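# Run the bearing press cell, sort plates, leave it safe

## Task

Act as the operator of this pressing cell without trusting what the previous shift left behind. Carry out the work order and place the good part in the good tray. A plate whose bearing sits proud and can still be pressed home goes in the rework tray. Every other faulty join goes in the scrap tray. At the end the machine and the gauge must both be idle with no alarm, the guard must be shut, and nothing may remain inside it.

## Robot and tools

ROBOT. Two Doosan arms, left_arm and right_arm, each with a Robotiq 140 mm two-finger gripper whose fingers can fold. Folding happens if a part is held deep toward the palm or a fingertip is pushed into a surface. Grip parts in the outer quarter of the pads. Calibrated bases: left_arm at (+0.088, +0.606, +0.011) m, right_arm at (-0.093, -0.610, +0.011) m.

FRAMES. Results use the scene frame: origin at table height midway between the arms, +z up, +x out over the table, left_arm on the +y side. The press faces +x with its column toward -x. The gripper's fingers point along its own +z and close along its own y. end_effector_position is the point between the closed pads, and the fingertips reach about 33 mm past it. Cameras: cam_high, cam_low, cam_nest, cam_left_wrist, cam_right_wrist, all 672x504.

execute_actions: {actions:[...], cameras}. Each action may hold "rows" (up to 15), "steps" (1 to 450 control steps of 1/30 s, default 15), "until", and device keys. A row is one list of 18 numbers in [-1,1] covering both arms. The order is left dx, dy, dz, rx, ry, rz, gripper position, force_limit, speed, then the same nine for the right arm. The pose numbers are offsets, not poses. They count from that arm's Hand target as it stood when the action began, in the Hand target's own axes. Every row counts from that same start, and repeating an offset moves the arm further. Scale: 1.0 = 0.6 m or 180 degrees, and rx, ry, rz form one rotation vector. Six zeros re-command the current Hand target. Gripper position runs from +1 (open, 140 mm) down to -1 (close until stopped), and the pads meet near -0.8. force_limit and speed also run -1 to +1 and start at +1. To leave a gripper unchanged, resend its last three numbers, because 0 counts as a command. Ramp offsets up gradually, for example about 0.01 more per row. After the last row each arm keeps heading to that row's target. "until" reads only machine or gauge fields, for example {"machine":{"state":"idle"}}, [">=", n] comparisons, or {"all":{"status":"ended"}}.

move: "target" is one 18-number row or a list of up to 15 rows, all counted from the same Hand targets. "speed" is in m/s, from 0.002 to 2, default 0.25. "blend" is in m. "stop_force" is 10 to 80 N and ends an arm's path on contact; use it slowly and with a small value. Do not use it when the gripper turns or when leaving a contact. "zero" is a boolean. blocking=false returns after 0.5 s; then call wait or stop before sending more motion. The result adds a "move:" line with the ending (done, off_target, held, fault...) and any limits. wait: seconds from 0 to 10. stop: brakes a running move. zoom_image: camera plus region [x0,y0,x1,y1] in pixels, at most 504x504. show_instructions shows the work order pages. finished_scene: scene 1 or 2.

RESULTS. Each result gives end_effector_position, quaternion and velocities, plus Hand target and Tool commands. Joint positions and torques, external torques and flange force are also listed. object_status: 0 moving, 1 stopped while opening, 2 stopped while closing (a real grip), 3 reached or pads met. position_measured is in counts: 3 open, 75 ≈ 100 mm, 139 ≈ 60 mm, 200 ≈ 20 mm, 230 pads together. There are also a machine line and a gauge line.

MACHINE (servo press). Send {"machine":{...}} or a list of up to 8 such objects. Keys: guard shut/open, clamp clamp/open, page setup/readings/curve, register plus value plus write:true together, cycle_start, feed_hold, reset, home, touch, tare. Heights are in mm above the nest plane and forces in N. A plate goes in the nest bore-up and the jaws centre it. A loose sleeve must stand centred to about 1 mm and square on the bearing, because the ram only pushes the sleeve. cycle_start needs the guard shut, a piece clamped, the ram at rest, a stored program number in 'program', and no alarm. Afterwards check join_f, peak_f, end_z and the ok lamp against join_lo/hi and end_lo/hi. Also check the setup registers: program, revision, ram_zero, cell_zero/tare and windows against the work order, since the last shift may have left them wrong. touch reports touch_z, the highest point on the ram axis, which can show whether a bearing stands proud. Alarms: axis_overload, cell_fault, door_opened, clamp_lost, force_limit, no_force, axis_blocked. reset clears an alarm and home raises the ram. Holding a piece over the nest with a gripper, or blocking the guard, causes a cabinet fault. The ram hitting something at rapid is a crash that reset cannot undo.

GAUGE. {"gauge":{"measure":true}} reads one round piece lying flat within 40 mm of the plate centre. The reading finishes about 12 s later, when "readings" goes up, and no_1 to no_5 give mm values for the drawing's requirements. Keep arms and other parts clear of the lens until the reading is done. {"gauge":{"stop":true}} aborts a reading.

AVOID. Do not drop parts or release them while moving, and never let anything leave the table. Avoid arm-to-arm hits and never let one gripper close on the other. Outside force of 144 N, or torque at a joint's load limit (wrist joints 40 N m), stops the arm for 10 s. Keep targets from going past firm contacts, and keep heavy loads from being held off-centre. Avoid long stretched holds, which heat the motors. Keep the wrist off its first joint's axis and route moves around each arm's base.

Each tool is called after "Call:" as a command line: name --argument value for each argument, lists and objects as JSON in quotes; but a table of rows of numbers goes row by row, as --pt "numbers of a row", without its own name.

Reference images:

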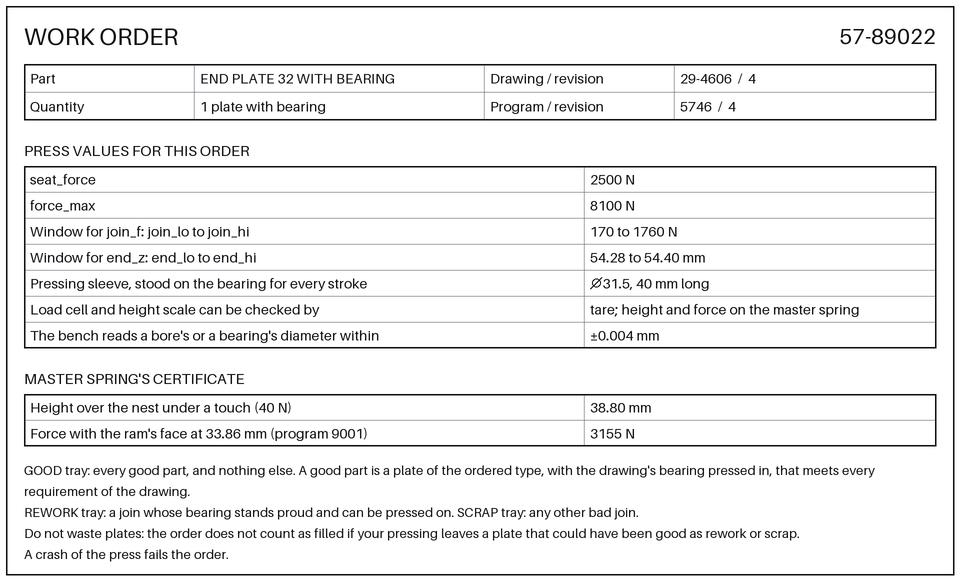

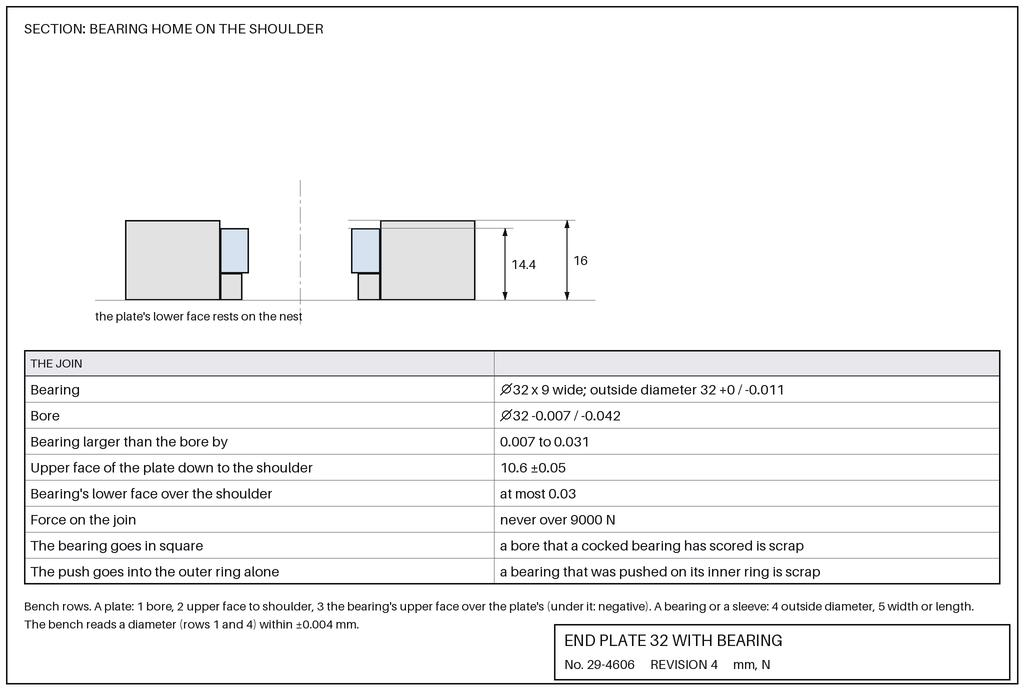

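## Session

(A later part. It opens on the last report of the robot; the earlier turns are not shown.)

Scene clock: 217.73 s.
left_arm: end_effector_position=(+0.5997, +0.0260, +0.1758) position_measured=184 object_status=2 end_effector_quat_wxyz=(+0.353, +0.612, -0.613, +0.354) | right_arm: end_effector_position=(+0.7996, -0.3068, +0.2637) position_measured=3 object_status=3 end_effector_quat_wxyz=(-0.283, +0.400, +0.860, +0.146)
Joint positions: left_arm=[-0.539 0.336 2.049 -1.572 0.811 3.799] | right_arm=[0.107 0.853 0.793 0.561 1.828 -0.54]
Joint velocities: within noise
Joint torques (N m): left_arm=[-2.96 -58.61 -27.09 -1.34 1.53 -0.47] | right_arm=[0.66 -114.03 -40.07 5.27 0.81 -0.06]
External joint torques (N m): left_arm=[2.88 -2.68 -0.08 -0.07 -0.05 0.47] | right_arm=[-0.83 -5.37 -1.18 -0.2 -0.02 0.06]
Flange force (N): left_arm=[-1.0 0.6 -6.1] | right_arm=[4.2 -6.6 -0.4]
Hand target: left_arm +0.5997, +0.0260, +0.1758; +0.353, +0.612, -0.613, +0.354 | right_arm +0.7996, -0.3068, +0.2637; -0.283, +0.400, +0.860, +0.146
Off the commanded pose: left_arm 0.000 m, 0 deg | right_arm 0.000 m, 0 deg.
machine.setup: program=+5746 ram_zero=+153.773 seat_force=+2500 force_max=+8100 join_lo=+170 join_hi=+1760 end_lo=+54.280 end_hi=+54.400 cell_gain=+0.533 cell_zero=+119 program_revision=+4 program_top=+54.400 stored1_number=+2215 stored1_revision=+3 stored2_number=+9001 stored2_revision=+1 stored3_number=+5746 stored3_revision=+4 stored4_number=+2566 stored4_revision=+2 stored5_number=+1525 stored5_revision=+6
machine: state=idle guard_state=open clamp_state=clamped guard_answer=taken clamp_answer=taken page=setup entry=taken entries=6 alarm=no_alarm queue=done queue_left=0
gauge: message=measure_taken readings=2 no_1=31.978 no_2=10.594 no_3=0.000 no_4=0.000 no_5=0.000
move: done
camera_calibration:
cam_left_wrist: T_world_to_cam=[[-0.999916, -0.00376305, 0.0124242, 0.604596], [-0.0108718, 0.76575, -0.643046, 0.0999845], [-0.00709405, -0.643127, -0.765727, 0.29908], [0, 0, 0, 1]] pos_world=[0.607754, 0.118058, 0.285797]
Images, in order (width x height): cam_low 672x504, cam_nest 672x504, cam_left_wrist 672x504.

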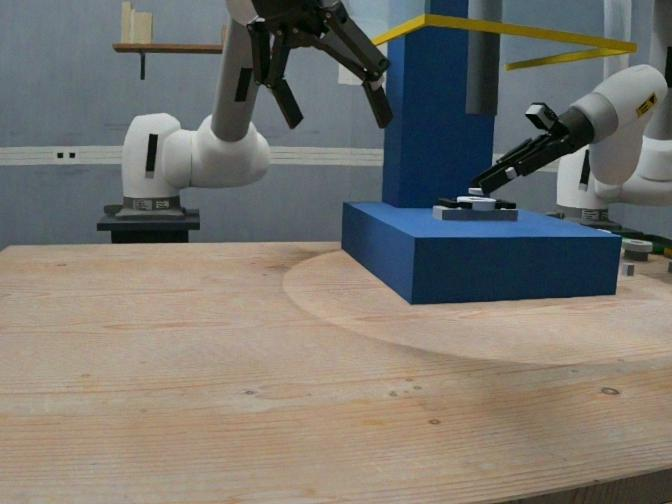

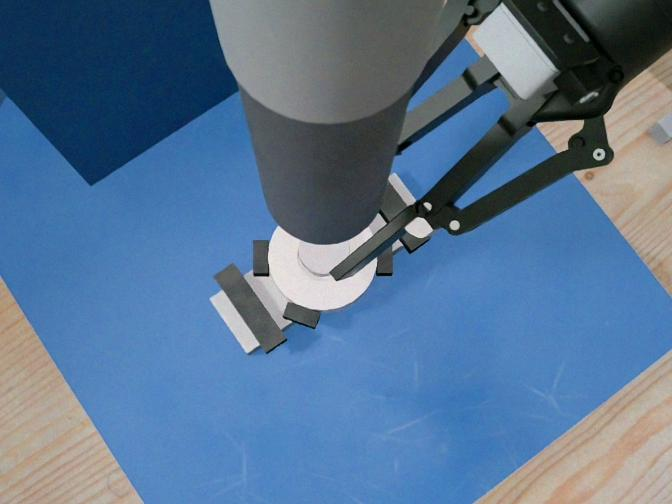

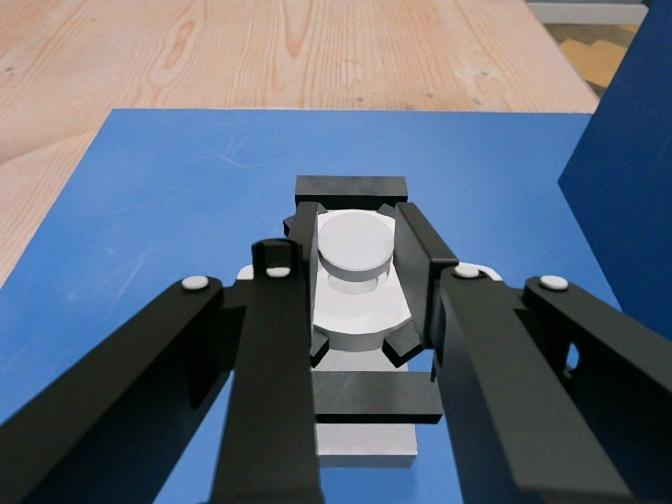

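Call:
move --target '[0,-0.002,0,0,0,0,-1,-0.2,-1,0,0,0,0,0,0,1,1,1]' --speed 0.02 --cameras '[]'

Call:
move --target '[-0.0289,0,0.0167,0,0,0,-1,-0.2,-1,0,0,0,0,0,0,1,1,1]' --speed 0.006 --stop_force 12 --cameras '["cam_left_wrist","cam_low","cam_nest"]'

Call:
zoom_image --camera "cam_low" --region '[430, 150, 530, 230]'

Call:
zoom_image --camera "cam_left_wrist" --region '[256, 170, 456, 320]'

Scene clock: 218.87 s.
left_arm: end_effector_position=(+0.6009, +0.0260, +0.1758) position_measured=184 object_status=2 end_effector_quat_wxyz=(+0.353, +0.612, -0.613, +0.354) | right_arm: end_effector_position=(+0.7996, -0.3068, +0.2637) position_measured=3 object_status=3 end_effector_quat_wxyz=(-0.283, +0.400, +0.860, +0.146)
Joint positions: left_arm=[-0.538 0.337 2.047 -1.571 0.812 3.798] | right_arm=[0.107 0.853 0.793 0.561 1.828 -0.54]
Joint velocities: within noise
Joint torques (N m): left_arm=[-2.86 -59.16 -26.96 -1.39 1.58 -0.35] | right_arm=[0.56 -113.65 -39.93 5.26 0.85 -0.07]
External joint torques (N m): left_arm=[2.74 -1.96 -0.13 0 -0.11 0.35] | right_arm=[-0.72 -6.21 -1.5 -0.16 -0.05 0.07]
Flange force (N): left_arm=[-1.0 -0.3 -5.2] | right_arm=[4.9 -7.0 -0.6]
Hand target: left_arm +0.6009, +0.0260, +0.1758; +0.353, +0.612, -0.613, +0.354 | right_arm +0.7996, -0.3068, +0.2637; -0.283, +0.400, +0.860, +0.146
Off the commanded pose: left_arm 0.000 m, 0 deg | right_arm 0.000 m, 0 deg.
machine.setup: program=+5746 ram_zero=+153.773 seat_force=+2500 force_max=+8100 join_lo=+170 join_hi=+1760 end_lo=+54.280 end_hi=+54.400 cell_gain=+0.533 cell_zero=+119 program_revision=+4 program_top=+54.400 stored1_number=+2215 stored1_revision=+3 stored2_number=+9001 stored2_revision=+1 stored3_number=+5746 stored3_revision=+4 stored4_number=+2566 stored4_revision=+2 stored5_number=+1525 stored5_revision=+6
machine: state=idle guard_state=open clamp_state=clamped guard_answer=taken clamp_answer=taken page=setup entry=taken entries=6 alarm=no_alarm queue=done queue_left=0
gauge: message=measure_taken readings=2 no_1=31.978 no_2=10.594 no_3=0.000 no_4=0.000 no_5=0.000
move: done
No camera images: "cameras" was empty.

Scene clock: 221.00 s.
left_arm: end_effector_position=(+0.6009, +0.0260, +0.1668) position_measured=184 object_status=2 end_effector_quat_wxyz=(+0.353, +0.612, -0.612, +0.354) | right_arm: end_effector_position=(+0.7996, -0.3068, +0.2637) position_measured=3 object_status=3 end_effector_quat_wxyz=(-0.283, +0.400, +0.860, +0.146)
Joint positions: left_arm=[-0.538 0.35 2.052 -1.588 0.813 3.822] | right_arm=[0.107 0.853 0.793 0.561 1.828 -0.54]
Joint velocities: within noise
Joint torques (N m): left_arm=[-5.08 -46.73 -20.44 0.41 -1.48 -0.46] | right_arm=[0.53 -113.97 -39.89 5.26 0.81 -0.12]
External joint torques (N m): left_arm=[5.07 -15.46 -6.18 -1.83 3 0.46] | right_arm=[-0.67 -5.73 -1.44 -0.18 -0.01 0.12]
Flange force (N): left_arm=[10.8 2.3 -20.6] | right_arm=[4.5 -6.1 -0.8]
Hand target: left_arm +0.6009, +0.0260, +0.1667; +0.353, +0.612, -0.612, +0.354 (not the last commanded pose) | right_arm +0.7996, -0.3068, +0.2637; -0.283, +0.400, +0.860, +0.146
Off the commanded pose: left_arm 0.011 m, 0 deg | right_arm 0.000 m, 0 deg.
machine.setup: program=+5746 ram_zero=+153.773 seat_force=+2500 force_max=+8100 join_lo=+170 join_hi=+1760 end_lo=+54.280 end_hi=+54.400 cell_gain=+0.533 cell_zero=+119 program_revision=+4 program_top=+54.400 stored1_number=+2215 stored1_revision=+3 stored2_number=+9001 stored2_revision=+1 stored3_number=+5746 stored3_revision=+4 stored4_number=+2566 stored4_revision=+2 stored5_number=+1525 stored5_revision=+6
machine: state=idle guard_state=open clamp_state=clamped guard_answer=taken clamp_answer=taken page=setup entry=taken entries=6 alarm=no_alarm queue=done queue_left=0
gauge: message=measure_taken readings=2 no_1=31.978 no_2=10.594 no_3=0.000 no_4=0.000 no_5=0.000
move: contact (left_arm)
camera_calibration:
cam_left_wrist: T_world_to_cam=[[-0.999917, -0.00368116, 0.0123618, 0.605917], [-0.0107725, 0.76543, -0.643429, 0.0942289], [-0.00709353, -0.643509, -0.765406, 0.292075], [0, 0, 0, 1]] pos_world=[0.608954, 0.118058, 0.276695]
Images, in order (width x height): cam_low 672x504, cam_nest 672x504, cam_left_wrist 672x504.

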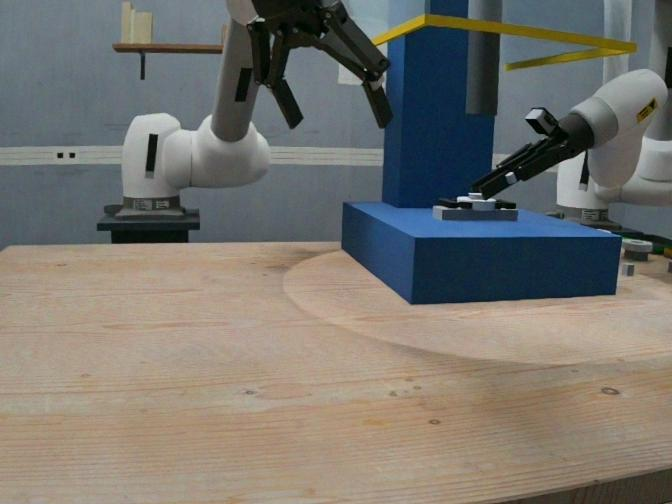

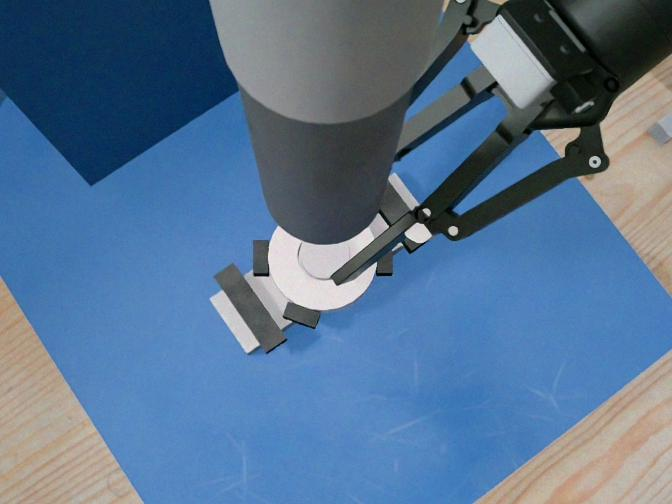

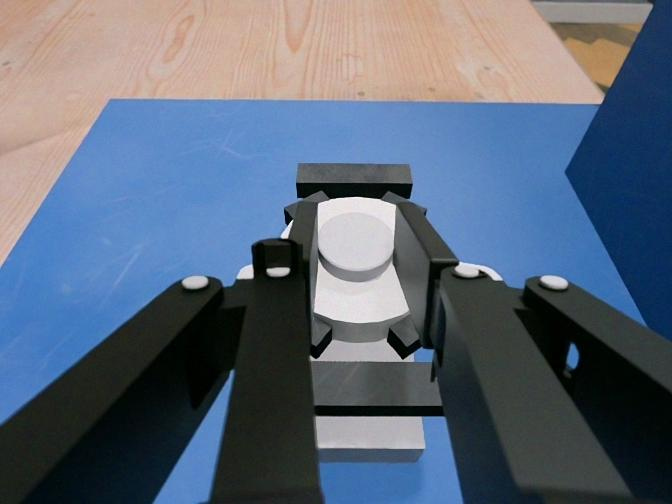

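Scaled by 5.040.

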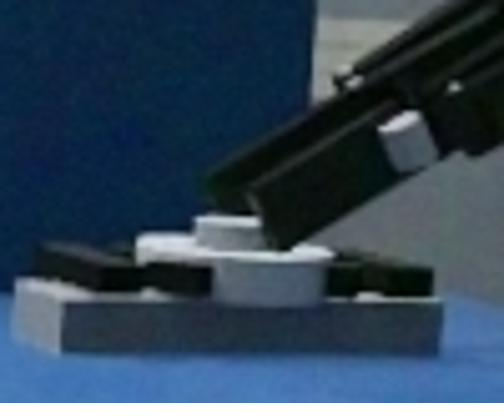

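Scaled by 2.520.

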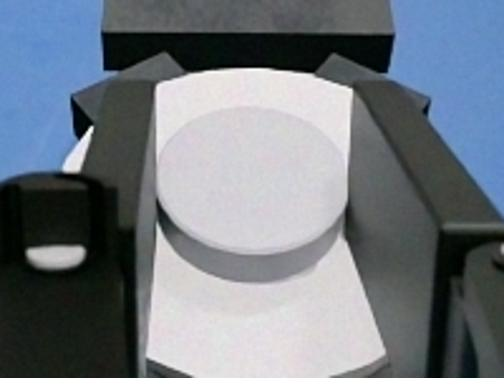

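Call:
execute_actions --actions '[{"rows":[[0.001,0,-0.0006,0,0,0,-1,-0.2,-1,0,0,0,0,0,0,1,1,1]],"steps":15},{"rows":[[0,0,0,0,0,0,-0.2,0.1,-1,0,0,0,0,0,0,1,1,1]],"steps":50}]' --cameras '["cam_left_wrist","cam_low","cam_nest"]'

Call:
zoom_image --camera "cam_low" --region '[430, 150, 530, 230]'

Call:
zoom_image --camera "cam_left_wrist" --region '[256, 170, 456, 320]'

Call:
zoom_image --camera "cam_nest" --region '[253, 200, 393, 320]'

Scene clock: 223.63 s.
left_arm: end_effector_position=(+0.6009, +0.0260, +0.1674) position_measured=154 object_status=3 end_effector_quat_wxyz=(+0.353, +0.612, -0.612, +0.354) | right_arm: end_effector_position=(+0.7996, -0.3068, +0.2637) position_measured=3 object_status=3 end_effector_quat_wxyz=(-0.283, +0.400, +0.860, +0.146)
Joint positions: left_arm=[-0.538 0.349 2.052 -1.586 0.812 3.82] | right_arm=[0.107 0.853 0.793 0.561 1.828 -0.54]
Joint velocities: within noise
Joint torques (N m): left_arm=[-2.89 -59.87 -26.22 -1.34 1.55 -0.43] | right_arm=[0.23 -114.4 -40.11 5.22 0.84 -0.02]
External joint torques (N m): left_arm=[2.95 -1.97 -0.36 -0.07 -0.04 0.43] | right_arm=[-0.37 -5.11 -1.09 -0.15 -0.04 0.02]
External joint torques at the end of the 1st action: left_arm=[2.27 -3.37 -0.65 -0.14 0.47 0.48] | right_arm=[-0.49 -5.91 -1.55 -0.12 0.04 0.06]
Flange force (N): left_arm=[-1.2 -0.7 -5.3] | right_arm=[4.3 -6.2 0.0]
Flange force at the end of the 1st action (N): left_arm=[0.3 0.7 -6.2] | right_arm=[4.7 -6.0 -0.9]
Hand target: left_arm +0.6009, +0.0260, +0.1674; +0.353, +0.612, -0.612, +0.354 | right_arm +0.7996, -0.3068, +0.2637; -0.283, +0.400, +0.860, +0.146
Off the commanded pose: left_arm 0.000 m, 0 deg | right_arm 0.000 m, 0 deg.
machine.setup: program=+5746 ram_zero=+153.773 seat_force=+2500 force_max=+8100 join_lo=+170 join_hi=+1760 end_lo=+54.280 end_hi=+54.400 cell_gain=+0.533 cell_zero=+119 program_revision=+4 program_top=+54.400 stored1_number=+2215 stored1_revision=+3 stored2_number=+9001 stored2_revision=+1 stored3_number=+5746 stored3_revision=+4 stored4_number=+2566 stored4_revision=+2 stored5_number=+1525 stored5_revision=+6
machine: state=idle guard_state=open clamp_state=clamped guard_answer=taken clamp_answer=taken page=setup entry=taken entries=6 alarm=no_alarm queue=done queue_left=0
gauge: message=measure_taken readings=2 no_1=31.978 no_2=10.594 no_3=0.000 no_4=0.000 no_5=0.000
camera_calibration:
cam_left_wrist: T_world_to_cam=[[-0.999917, -0.00368222, 0.0123606, 0.605909], [-0.0107716, 0.76552, -0.643321, 0.0946382], [-0.00709344, -0.643401, -0.765496, 0.292624], [0, 0, 0, 1]] pos_world=[0.608954, 0.118058, 0.277396]
Images, in order (width x height): cam_low 672x504, cam_nest 672x504, cam_left_wrist 672x504.

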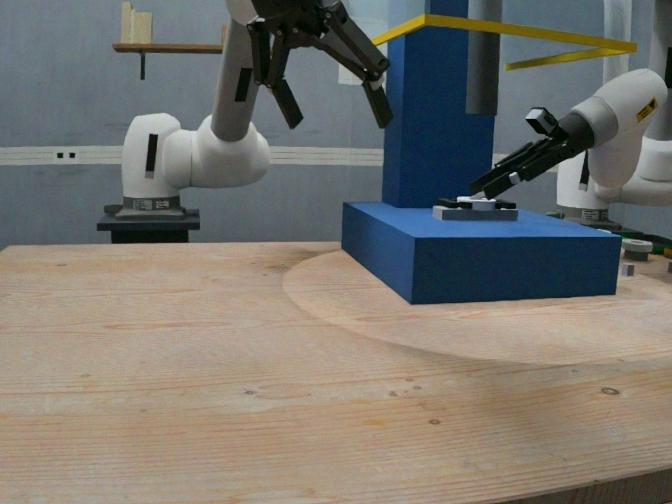

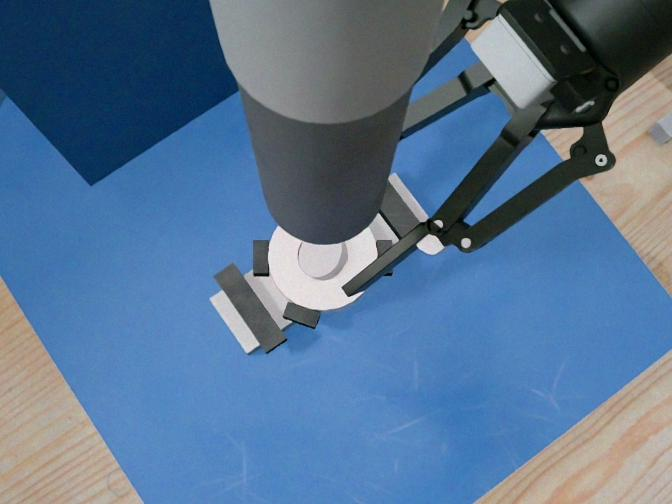

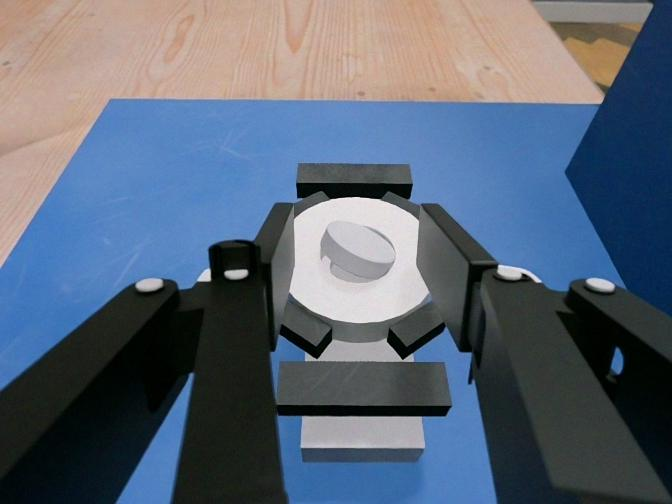

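Scaled by 5.040.

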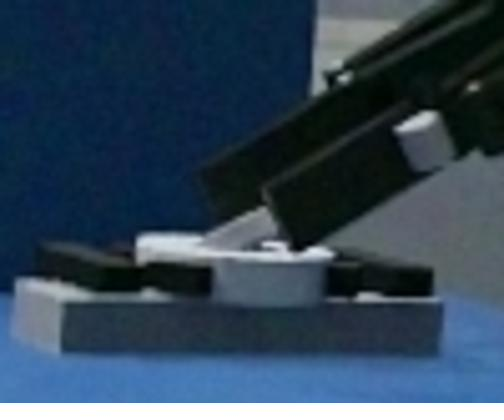

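Scaled by 2.520.

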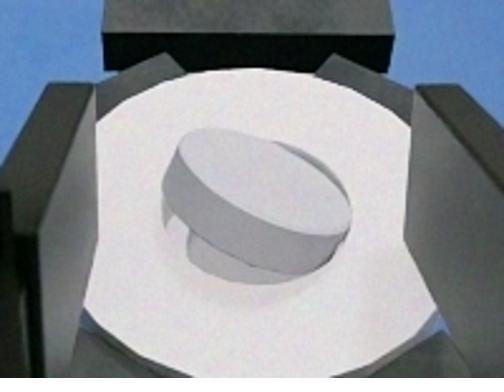

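Scaled by 3.600.

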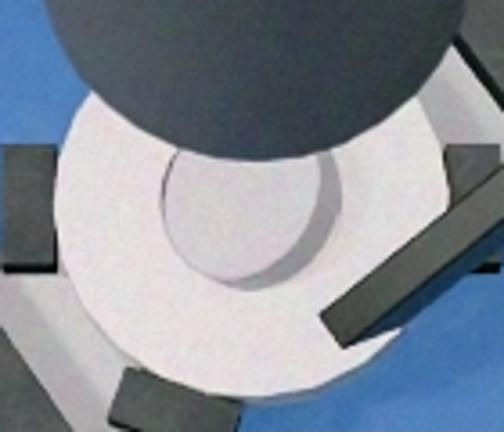

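Call:
execute_actions --actions '[{"rows":[[-0.0022,0,0.0013,0,0,0,-0.2,0.1,-1,0,0,0,0,0,0,1,1,1]],"steps":20},{"rows":[[0,0,0,0,0,0,-1,-1,-1,0,0,0,0,0,0,1,1,1]],"steps":100}]' --cameras '["cam_left_wrist","cam_low","cam_nest"]'

Call:
zoom_image --camera "cam_left_wrist" --region '[256, 170, 456, 320]'

Scene clock: 228.47 s.
left_arm: end_effector_position=(+0.6009, +0.0260, +0.1659) position_measured=183 object_status=2 end_effector_quat_wxyz=(+0.353, +0.612, -0.612, +0.354) | right_arm: end_effector_position=(+0.7996, -0.3068, +0.2637) position_measured=3 object_status=3 end_effector_quat_wxyz=(-0.283, +0.400, +0.860, +0.146)
Joint positions: left_arm=[-0.538 0.351 2.053 -1.589 0.812 3.824] | right_arm=[0.107 0.853 0.793 0.561 1.828 -0.54]
Joint velocities: within noise
Joint torques (N m): left_arm=[-3.2 -29.89 -10.24 3.53 -6.88 -0.52] | right_arm=[0.9 -114.04 -39.98 5.28 0.9 -0.02]
External joint torques (N m): left_arm=[3.07 -32.55 -16.37 -4.97 8.42 0.52] | right_arm=[-1.07 -4.96 -1.04 -0.24 -0.11 0.02]
External joint torques at the end of the 1st action: left_arm=[6.68 -15.44 -8.96 -2.61 1.97 0.53] | right_arm=[-1.08 -6.44 -1.29 -0.17 -0.04 0]
Flange force (N): left_arm=[30.0 6.0 -32.6] | right_arm=[3.7 -6.6 -0.2]
Flange force at the end of the 1st action (N): left_arm=[11.7 -2.2 -18.9] | right_arm=[5.1 -8.4 -0.1]
Hand target: left_arm +0.6009, +0.0260, +0.1659; +0.353, +0.612, -0.612, +0.354 | right_arm +0.7996, -0.3068, +0.2637; -0.283, +0.400, +0.860, +0.146
Off the commanded pose: left_arm 0.000 m, 0 deg | right_arm 0.000 m, 0 deg.
machine.setup: program=+5746 ram_zero=+153.773 seat_force=+2500 force_max=+8100 join_lo=+170 join_hi=+1760 end_lo=+54.280 end_hi=+54.400 cell_gain=+0.533 cell_zero=+119 program_revision=+4 program_top=+54.400 stored1_number=+2215 stored1_revision=+3 stored2_number=+9001 stored2_revision=+1 stored3_number=+5746 stored3_revision=+4 stored4_number=+2566 stored4_revision=+2 stored5_number=+1525 stored5_revision=+6
machine: state=idle guard_state=open clamp_state=clamped guard_answer=taken clamp_answer=taken page=setup entry=taken entries=6 alarm=no_alarm queue=done queue_left=0
gauge: message=measure_taken readings=2 no_1=31.978 no_2=10.594 no_3=0.000 no_4=0.000 no_5=0.000
camera_calibration:
cam_left_wrist: T_world_to_cam=[[-0.999917, -0.00368222, 0.0123606, 0.605929], [-0.0107716, 0.76552, -0.643321, 0.0936089], [-0.00709344, -0.643401, -0.765496, 0.291399], [0, 0, 0, 1]] pos_world=[0.608954, 0.118058, 0.275796]
Images, in order (width x height): cam_low 672x504, cam_nest 672x504, cam_left_wrist 672x504.

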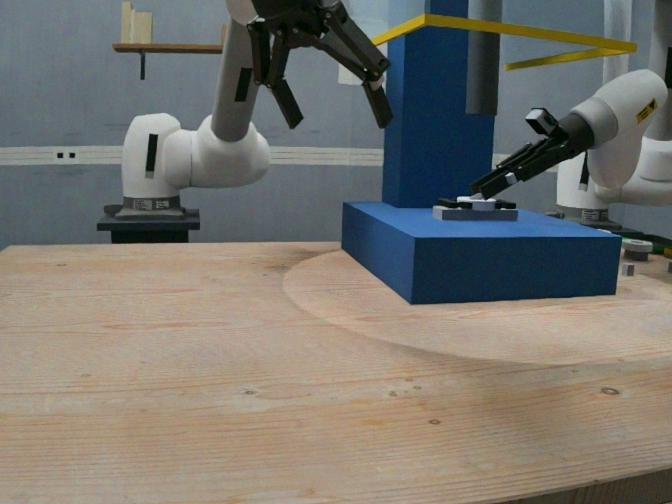

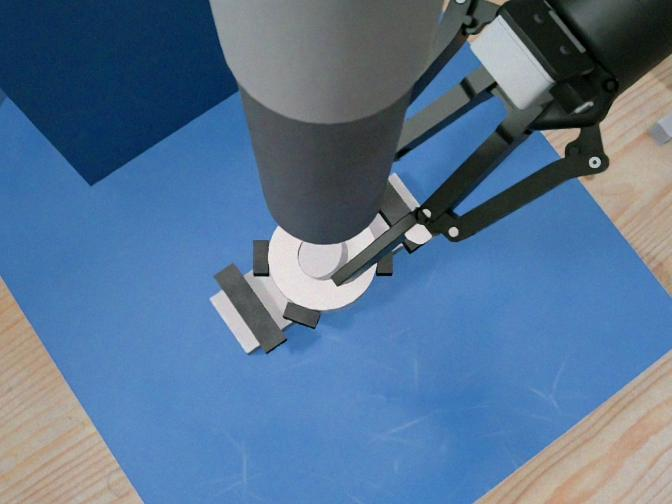

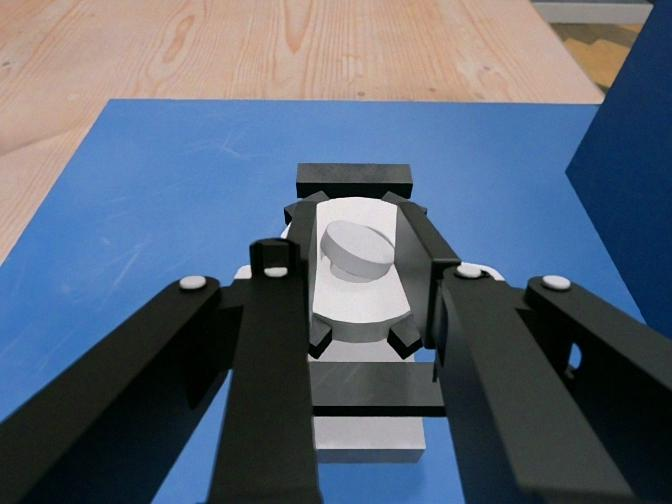

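Scaled by 2.520.

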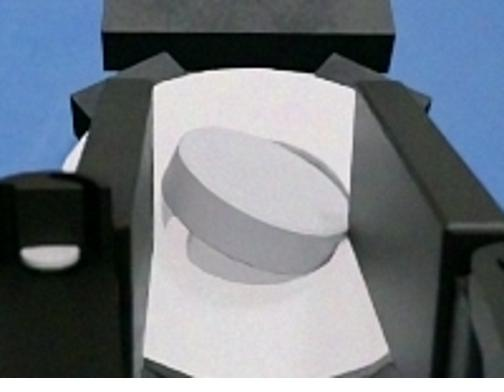

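Call:
move --target '[0.0433,0,-0.025,0,0,0,-1,-1,-1,0,0,0,0,0,0,1,1,1]' --speed 0.03 --cameras '["cam_left_wrist","cam_low","cam_nest"]'

Call:
zoom_image --camera "cam_left_wrist" --region '[256, 170, 456, 320]'

Scene clock: 229.90 s.
left_arm: end_effector_position=(+0.6009, +0.0260, +0.1959) position_measured=230 object_status=3 end_effector_quat_wxyz=(+0.353, +0.612, -0.612, +0.354) | right_arm: end_effector_position=(+0.7996, -0.3068, +0.2637) position_measured=3 object_status=3 end_effector_quat_wxyz=(-0.283, +0.400, +0.860, +0.146)
Joint positions: left_arm=[-0.538 0.312 2.035 -1.535 0.813 3.746] | right_arm=[0.107 0.853 0.793 0.561 1.828 -0.54]
Joint velocities: within noise
Joint torques (N m): left_arm=[-3 -57.84 -27.99 -1.11 1.39 -0.42] | right_arm=[0.88 -113.93 -39.73 5.26 0.87 0.04]
External joint torques (N m): left_arm=[3.1 -2.03 -0.38 -0.23 -0.04 0.42] | right_arm=[-1.06 -5.4 -1.46 -0.2 -0.07 -0.04]
Flange force (N): left_arm=[-1.5 -0.6 -5.3] | right_arm=[3.8 -5.9 -1.0]
Hand target: left_arm +0.6009, +0.0260, +0.1959; +0.353, +0.612, -0.612, +0.354 | right_arm +0.7996, -0.3068, +0.2637; -0.283, +0.400, +0.860, +0.146
Off the commanded pose: left_arm 0.000 m, 0 deg | right_arm 0.000 m, 0 deg.
machine.setup: program=+5746 ram_zero=+153.773 seat_force=+2500 force_max=+8100 join_lo=+170 join_hi=+1760 end_lo=+54.280 end_hi=+54.400 cell_gain=+0.533 cell_zero=+119 program_revision=+4 program_top=+54.400 stored1_number=+2215 stored1_revision=+3 stored2_number=+9001 stored2_revision=+1 stored3_number=+5746 stored3_revision=+4 stored4_number=+2566 stored4_revision=+2 stored5_number=+1525 stored5_revision=+6
machine: state=idle guard_state=open clamp_state=clamped guard_answer=taken clamp_answer=taken page=setup entry=taken entries=6 alarm=no_alarm queue=done queue_left=0
gauge: message=measure_taken readings=2 no_1=31.978 no_2=10.594 no_3=0.000 no_4=0.000 no_5=0.000
move: done
camera_calibration:
cam_left_wrist: T_world_to_cam=[[-0.999917, -0.00368222, 0.0123606, 0.605558], [-0.0107716, 0.76552, -0.643321, 0.112909], [-0.00709344, -0.643401, -0.765496, 0.314364], [0, 0, 0, 1]] pos_world=[0.608954, 0.118058, 0.305796]
Images, in order (width x height): cam_low 672x504, cam_nest 672x504, cam_left_wrist 672x504.

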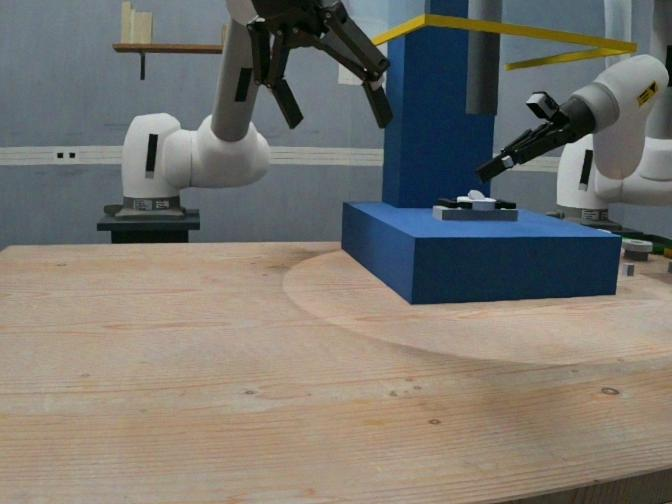

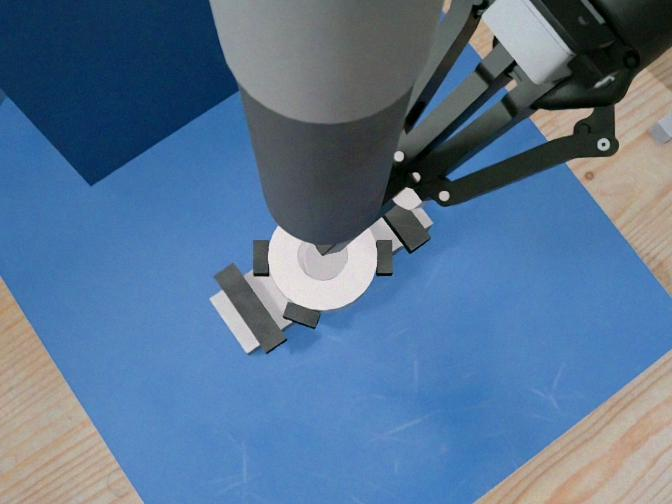

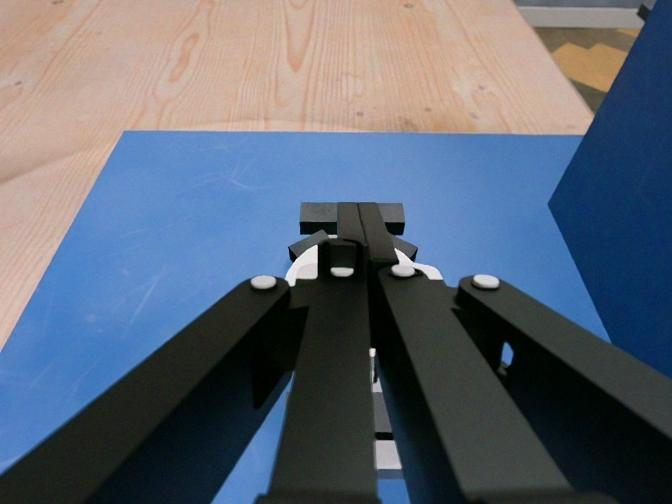

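Scaled by 2.520.

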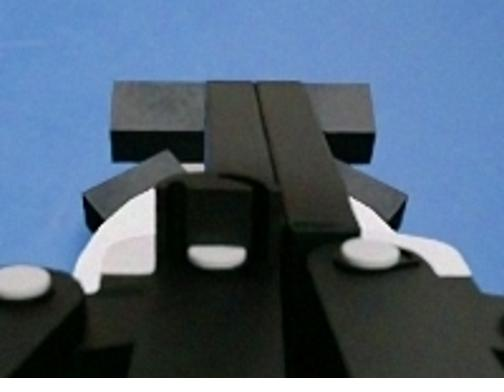

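Call:
move --target '[0.0433,0,-0.1,0,0,0,-0.2,0.1,-1,0,0,0,0,0,0,1,1,1]' --speed 0.06 --cameras '["cam_left_wrist","cam_low","cam_nest"]'

Call:
zoom_image --camera "cam_left_wrist" --region '[256, 170, 456, 320]'

Call:
zoom_image --camera "cam_low" --region '[430, 150, 530, 230]'

Call:
zoom_image --camera "cam_nest" --region '[253, 200, 393, 320]'

Scene clock: 231.87 s.
left_arm: end_effector_position=(+0.6008, +0.0650, +0.2484) position_measured=154 object_status=0 end_effector_quat_wxyz=(+0.353, +0.612, -0.613, +0.354) | right_arm: end_effector_position=(+0.7996, -0.3068, +0.2637) position_measured=3 object_status=3 end_effector_quat_wxyz=(-0.283, +0.400, +0.860, +0.146)
Joint positions: left_arm=[-0.481 0.224 2.031 -1.418 0.864 3.629] | right_arm=[0.107 0.853 0.793 0.561 1.828 -0.54]
Joint velocities: within noise
Joint torques (N m): left_arm=[-2.98 -51.89 -30.85 -1.1 1.2 -0.41] | right_arm=[0.46 -114.14 -39.85 5.23 0.83 -0.06]
External joint torques (N m): left_arm=[2.92 -2.77 -0.5 -0.04 -0.06 0.41] | right_arm=[-0.59 -5.85 -1.55 -0.13 -0.03 0.06]
Flange force (N): left_arm=[-0.8 0.3 -6.3] | right_arm=[4.5 -6.0 -0.9]
Hand target: left_arm +0.6008, +0.0650, +0.2484; +0.353, +0.612, -0.612, +0.354 | right_arm +0.7996, -0.3068, +0.2637; -0.283, +0.400, +0.860, +0.146
Off the commanded pose: left_arm 0.000 m, 0 deg | right_arm 0.000 m, 0 deg.
machine.setup: program=+5746 ram_zero=+153.773 seat_force=+2500 force_max=+8100 join_lo=+170 join_hi=+1760 end_lo=+54.280 end_hi=+54.400 cell_gain=+0.533 cell_zero=+119 program_revision=+4 program_top=+54.400 stored1_number=+2215 stored1_revision=+3 stored2_number=+9001 stored2_revision=+1 stored3_number=+5746 stored3_revision=+4 stored4_number=+2566 stored4_revision=+2 stored5_number=+1525 stored5_revision=+6
machine: state=idle guard_state=open clamp_state=clamped guard_answer=taken clamp_answer=taken page=setup entry=taken entries=6 alarm=no_alarm queue=done queue_left=0
gauge: message=measure_taken readings=2 no_1=31.978 no_2=10.594 no_3=0.000 no_4=0.000 no_5=0.000
move: done
camera_calibration:
cam_left_wrist: T_world_to_cam=[[-0.999917, -0.00368222, 0.0123606, 0.604953], [-0.0107716, 0.76552, -0.643321, 0.116827], [-0.00709344, -0.643401, -0.765496, 0.379644], [0, 0, 0, 1]] pos_world=[0.608854, 0.157058, 0.358296]
Images, in order (width x height): cam_low 672x504, cam_nest 672x504, cam_left_wrist 672x504.

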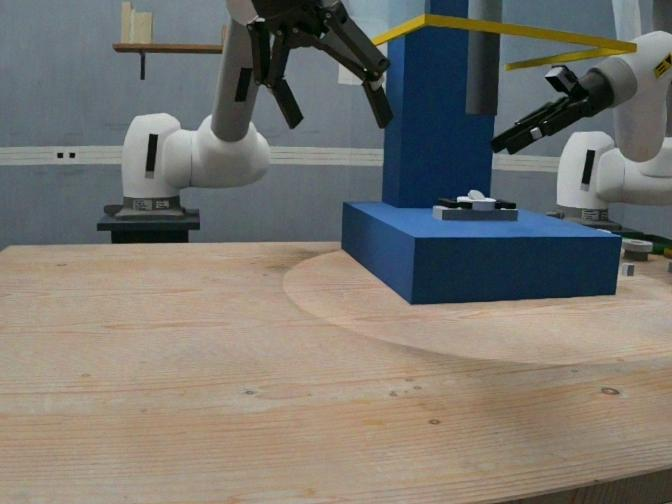

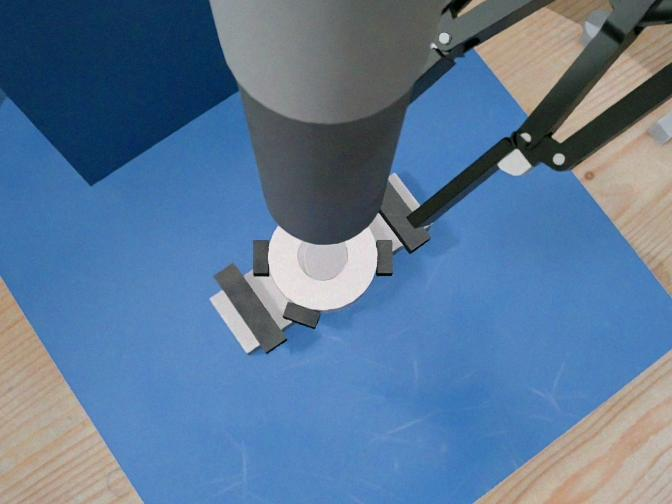

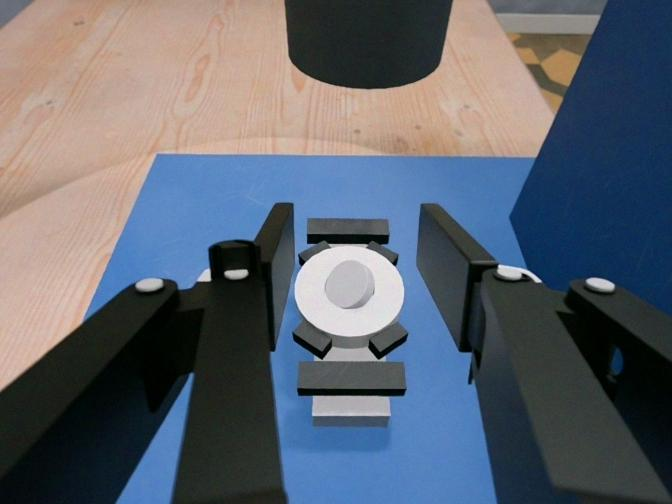

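Scaled by 2.520.

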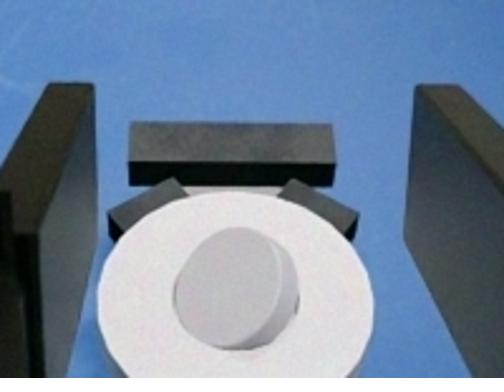

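Scaled by 5.040.

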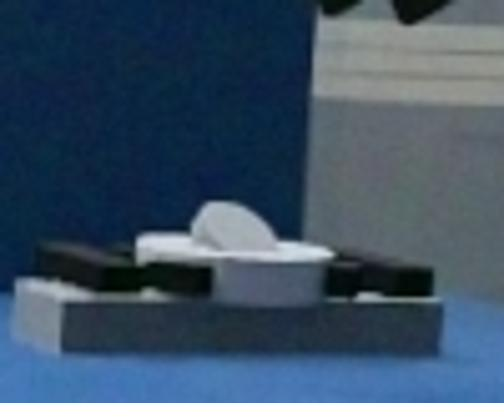

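Scaled by 3.600.

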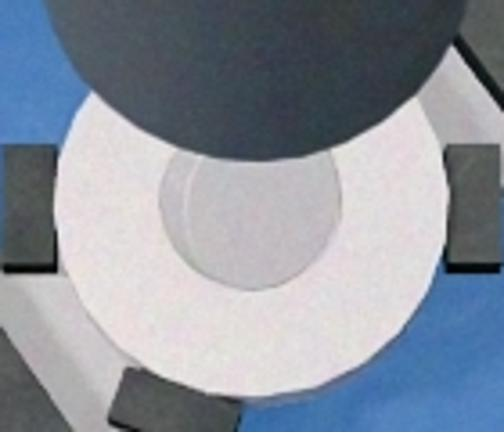

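Call:
move --pt "-0.043 -0.212 -0.1465 0 0 0 -0.2 0.1 -1 0 0 0 0 0 0 1 1 1" --pt "-0.043 -0.212 -0.1465 -0.1925 0 0.1111 -0.2 0.1 -1 0 0 0 0 0 0 1 1 1" --speed '[0.2,0.3]' --cameras '["cam_left_wrist"]'

Call:
zoom_image --camera "cam_left_wrist" --region '[306, 100, 406, 200]'

Scene clock: 235.33 s.
left_arm: end_effector_position=(+0.7280, +0.1540, +0.2702) position_measured=154 object_status=3 end_effector_quat_wxyz=(-0.453, -0.366, +0.785, -0.212) | right_arm: end_effector_position=(+0.7996, -0.3068, +0.2637) position_measured=3 object_status=3 end_effector_quat_wxyz=(-0.283, +0.400, +0.860, +0.146)
Joint positions: left_arm=[-0.276 0.601 1.41 -0.936 1.651 3.713] | right_arm=[0.107 0.853 0.793 0.561 1.828 -0.54]
Joint velocities: within noise
Joint torques (N m): left_arm=[-2.47 -91.23 -35.71 0.26 1.37 -0.49] | right_arm=[0.95 -114.39 -40.04 5.23 0.81 0.02]
External joint torques (N m): left_arm=[2.82 -3.97 -0.23 0.05 -0.05 0.49] | right_arm=[-1.08 -5.59 -1.35 -0.13 -0.01 -0.02]
Flange force (N): left_arm=[1.5 6.6 -2.0] | right_arm=[4.1 -6.6 -0.8]
Hand target: left_arm +0.7280, +0.1540, +0.2701; -0.453, -0.366, +0.785, -0.212 | right_arm +0.7996, -0.3068, +0.2637; -0.283, +0.400, +0.860, +0.146
Off the commanded pose: left_arm 0.000 m, 0 deg | right_arm 0.000 m, 0 deg.
machine.setup: program=+5746 ram_zero=+153.773 seat_force=+2500 force_max=+8100 join_lo=+170 join_hi=+1760 end_lo=+54.280 end_hi=+54.400 cell_gain=+0.533 cell_zero=+119 program_revision=+4 program_top=+54.400 stored1_number=+2215 stored1_revision=+3 stored2_number=+9001 stored2_revision=+1 stored3_number=+5746 stored3_revision=+4 stored4_number=+2566 stored4_revision=+2 stored5_number=+1525 stored5_revision=+6
machine: state=idle guard_state=open clamp_state=clamped guard_answer=taken clamp_answer=taken page=setup entry=taken entries=6 alarm=no_alarm queue=done queue_left=0
gauge: message=measure_taken readings=2 no_1=31.978 no_2=10.594 no_3=0.000 no_4=0.000 no_5=0.000
move: done
camera_calibration:
cam_left_wrist: T_world_to_cam=[[-0.768331, 0.639929, 0.0125616, 0.464411], [0.484102, 0.593853, -0.642638, -0.269917], [-0.418703, -0.487678, -0.766067, 0.730342], [0, 0, 0, 1]] pos_world=[0.793285, 0.219273, 0.380198]
Images, in order (width x height): cam_left_wrist 672x504.

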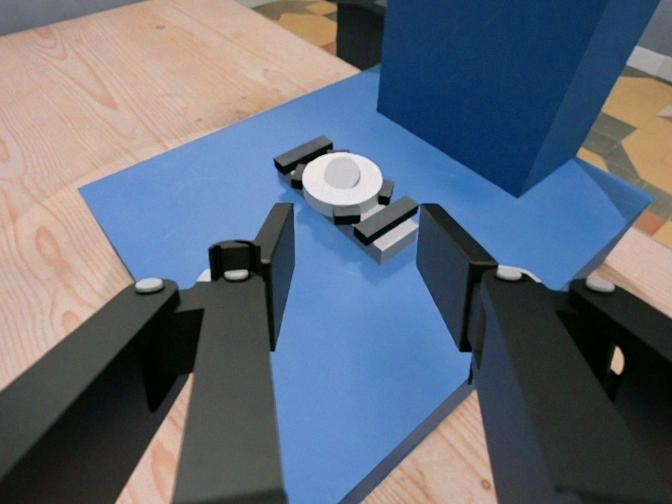

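Scaled by 5.040.

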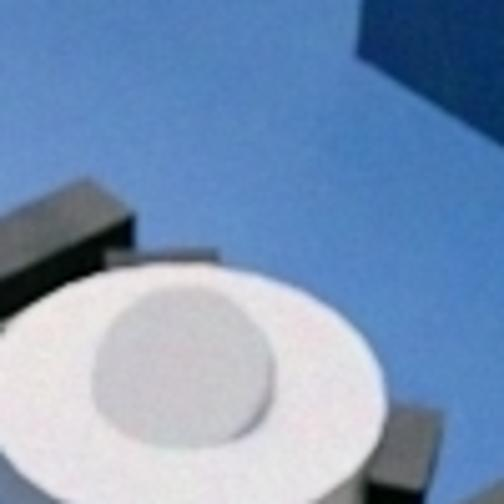

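Call:
move --pt "-0.0035 0.0003 0.25 0 0 0 -0.2 0.1 -1 0 0 0 0 0 0 1 1 1" --speed 0.12 --cameras '["cam_left_wrist"]'

Call:
zoom_image --camera "cam_left_wrist" --region '[256, 150, 456, 300]'

Scene clock: 237.07 s.
left_arm: end_effector_position=(+0.6451, +0.0555, +0.1933) position_measured=154 object_status=3 end_effector_quat_wxyz=(-0.453, -0.366, +0.785, -0.212) | right_arm: end_effector_position=(+0.7996, -0.3068, +0.2637) position_measured=3 object_status=3 end_effector_quat_wxyz=(-0.283, +0.400, +0.860, +0.146)
Joint positions: left_arm=[-0.423 0.6 1.57 -1.011 1.456 3.773] | right_arm=[0.107 0.853 0.793 0.561 1.828 -0.54]
Joint velocities: within noise
Joint torques (N m): left_arm=[-2.52 -88.31 -31.58 -0.09 1.52 -0.41] | right_arm=[0.86 -114.36 -40.09 5.27 0.84 -0.07]
External joint torques (N m): left_arm=[2.68 -3.12 -0.8 0.05 -0.09 0.41] | right_arm=[-1 -5.01 -1.11 -0.2 -0.04 0.07]
Flange force (N): left_arm=[1.0 3.4 -3.7] | right_arm=[3.8 -6.2 -0.4]
Hand target: left_arm +0.6451, +0.0554, +0.1932; -0.453, -0.366, +0.785, -0.212 | right_arm +0.7996, -0.3068, +0.2637; -0.283, +0.400, +0.860, +0.146
Off the commanded pose: left_arm 0.000 m, 0 deg | right_arm 0.000 m, 0 deg.
machine.setup: program=+5746 ram_zero=+153.773 seat_force=+2500 force_max=+8100 join_lo=+170 join_hi=+1760 end_lo=+54.280 end_hi=+54.400 cell_gain=+0.533 cell_zero=+119 program_revision=+4 program_top=+54.400 stored1_number=+2215 stored1_revision=+3 stored2_number=+9001 stored2_revision=+1 stored3_number=+5746 stored3_revision=+4 stored4_number=+2566 stored4_revision=+2 stored5_number=+1525 stored5_revision=+6
machine: state=idle guard_state=open clamp_state=clamped guard_answer=taken clamp_answer=taken page=setup entry=taken entries=6 alarm=no_alarm queue=done queue_left=0
gauge: message=measure_taken readings=2 no_1=31.978 no_2=10.594 no_3=0.000 no_4=0.000 no_5=0.000
move: done
camera_calibration:
cam_left_wrist: T_world_to_cam=[[-0.768304, 0.63996, 0.0126105, 0.464818], [0.484127, 0.593882, -0.642593, -0.220733], [-0.418723, -0.487602, -0.766104, 0.588695], [0, 0, 0, 1]] pos_world=[0.710485, 0.120673, 0.303298]
Images, in order (width x height): cam_left_wrist 672x504.

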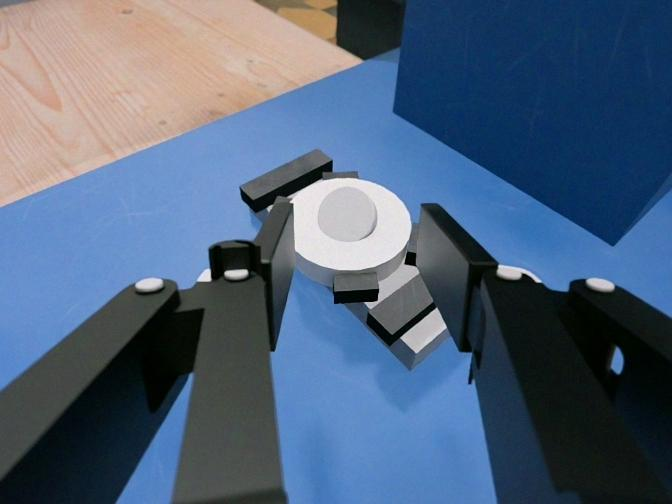

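Scaled by 2.520.

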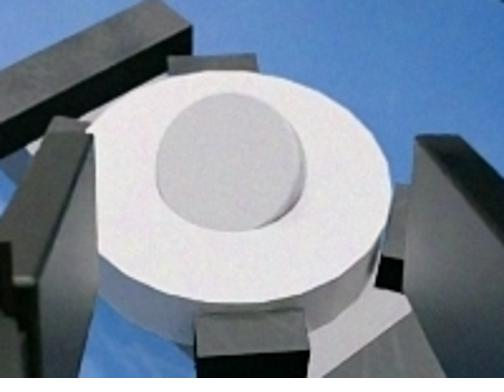

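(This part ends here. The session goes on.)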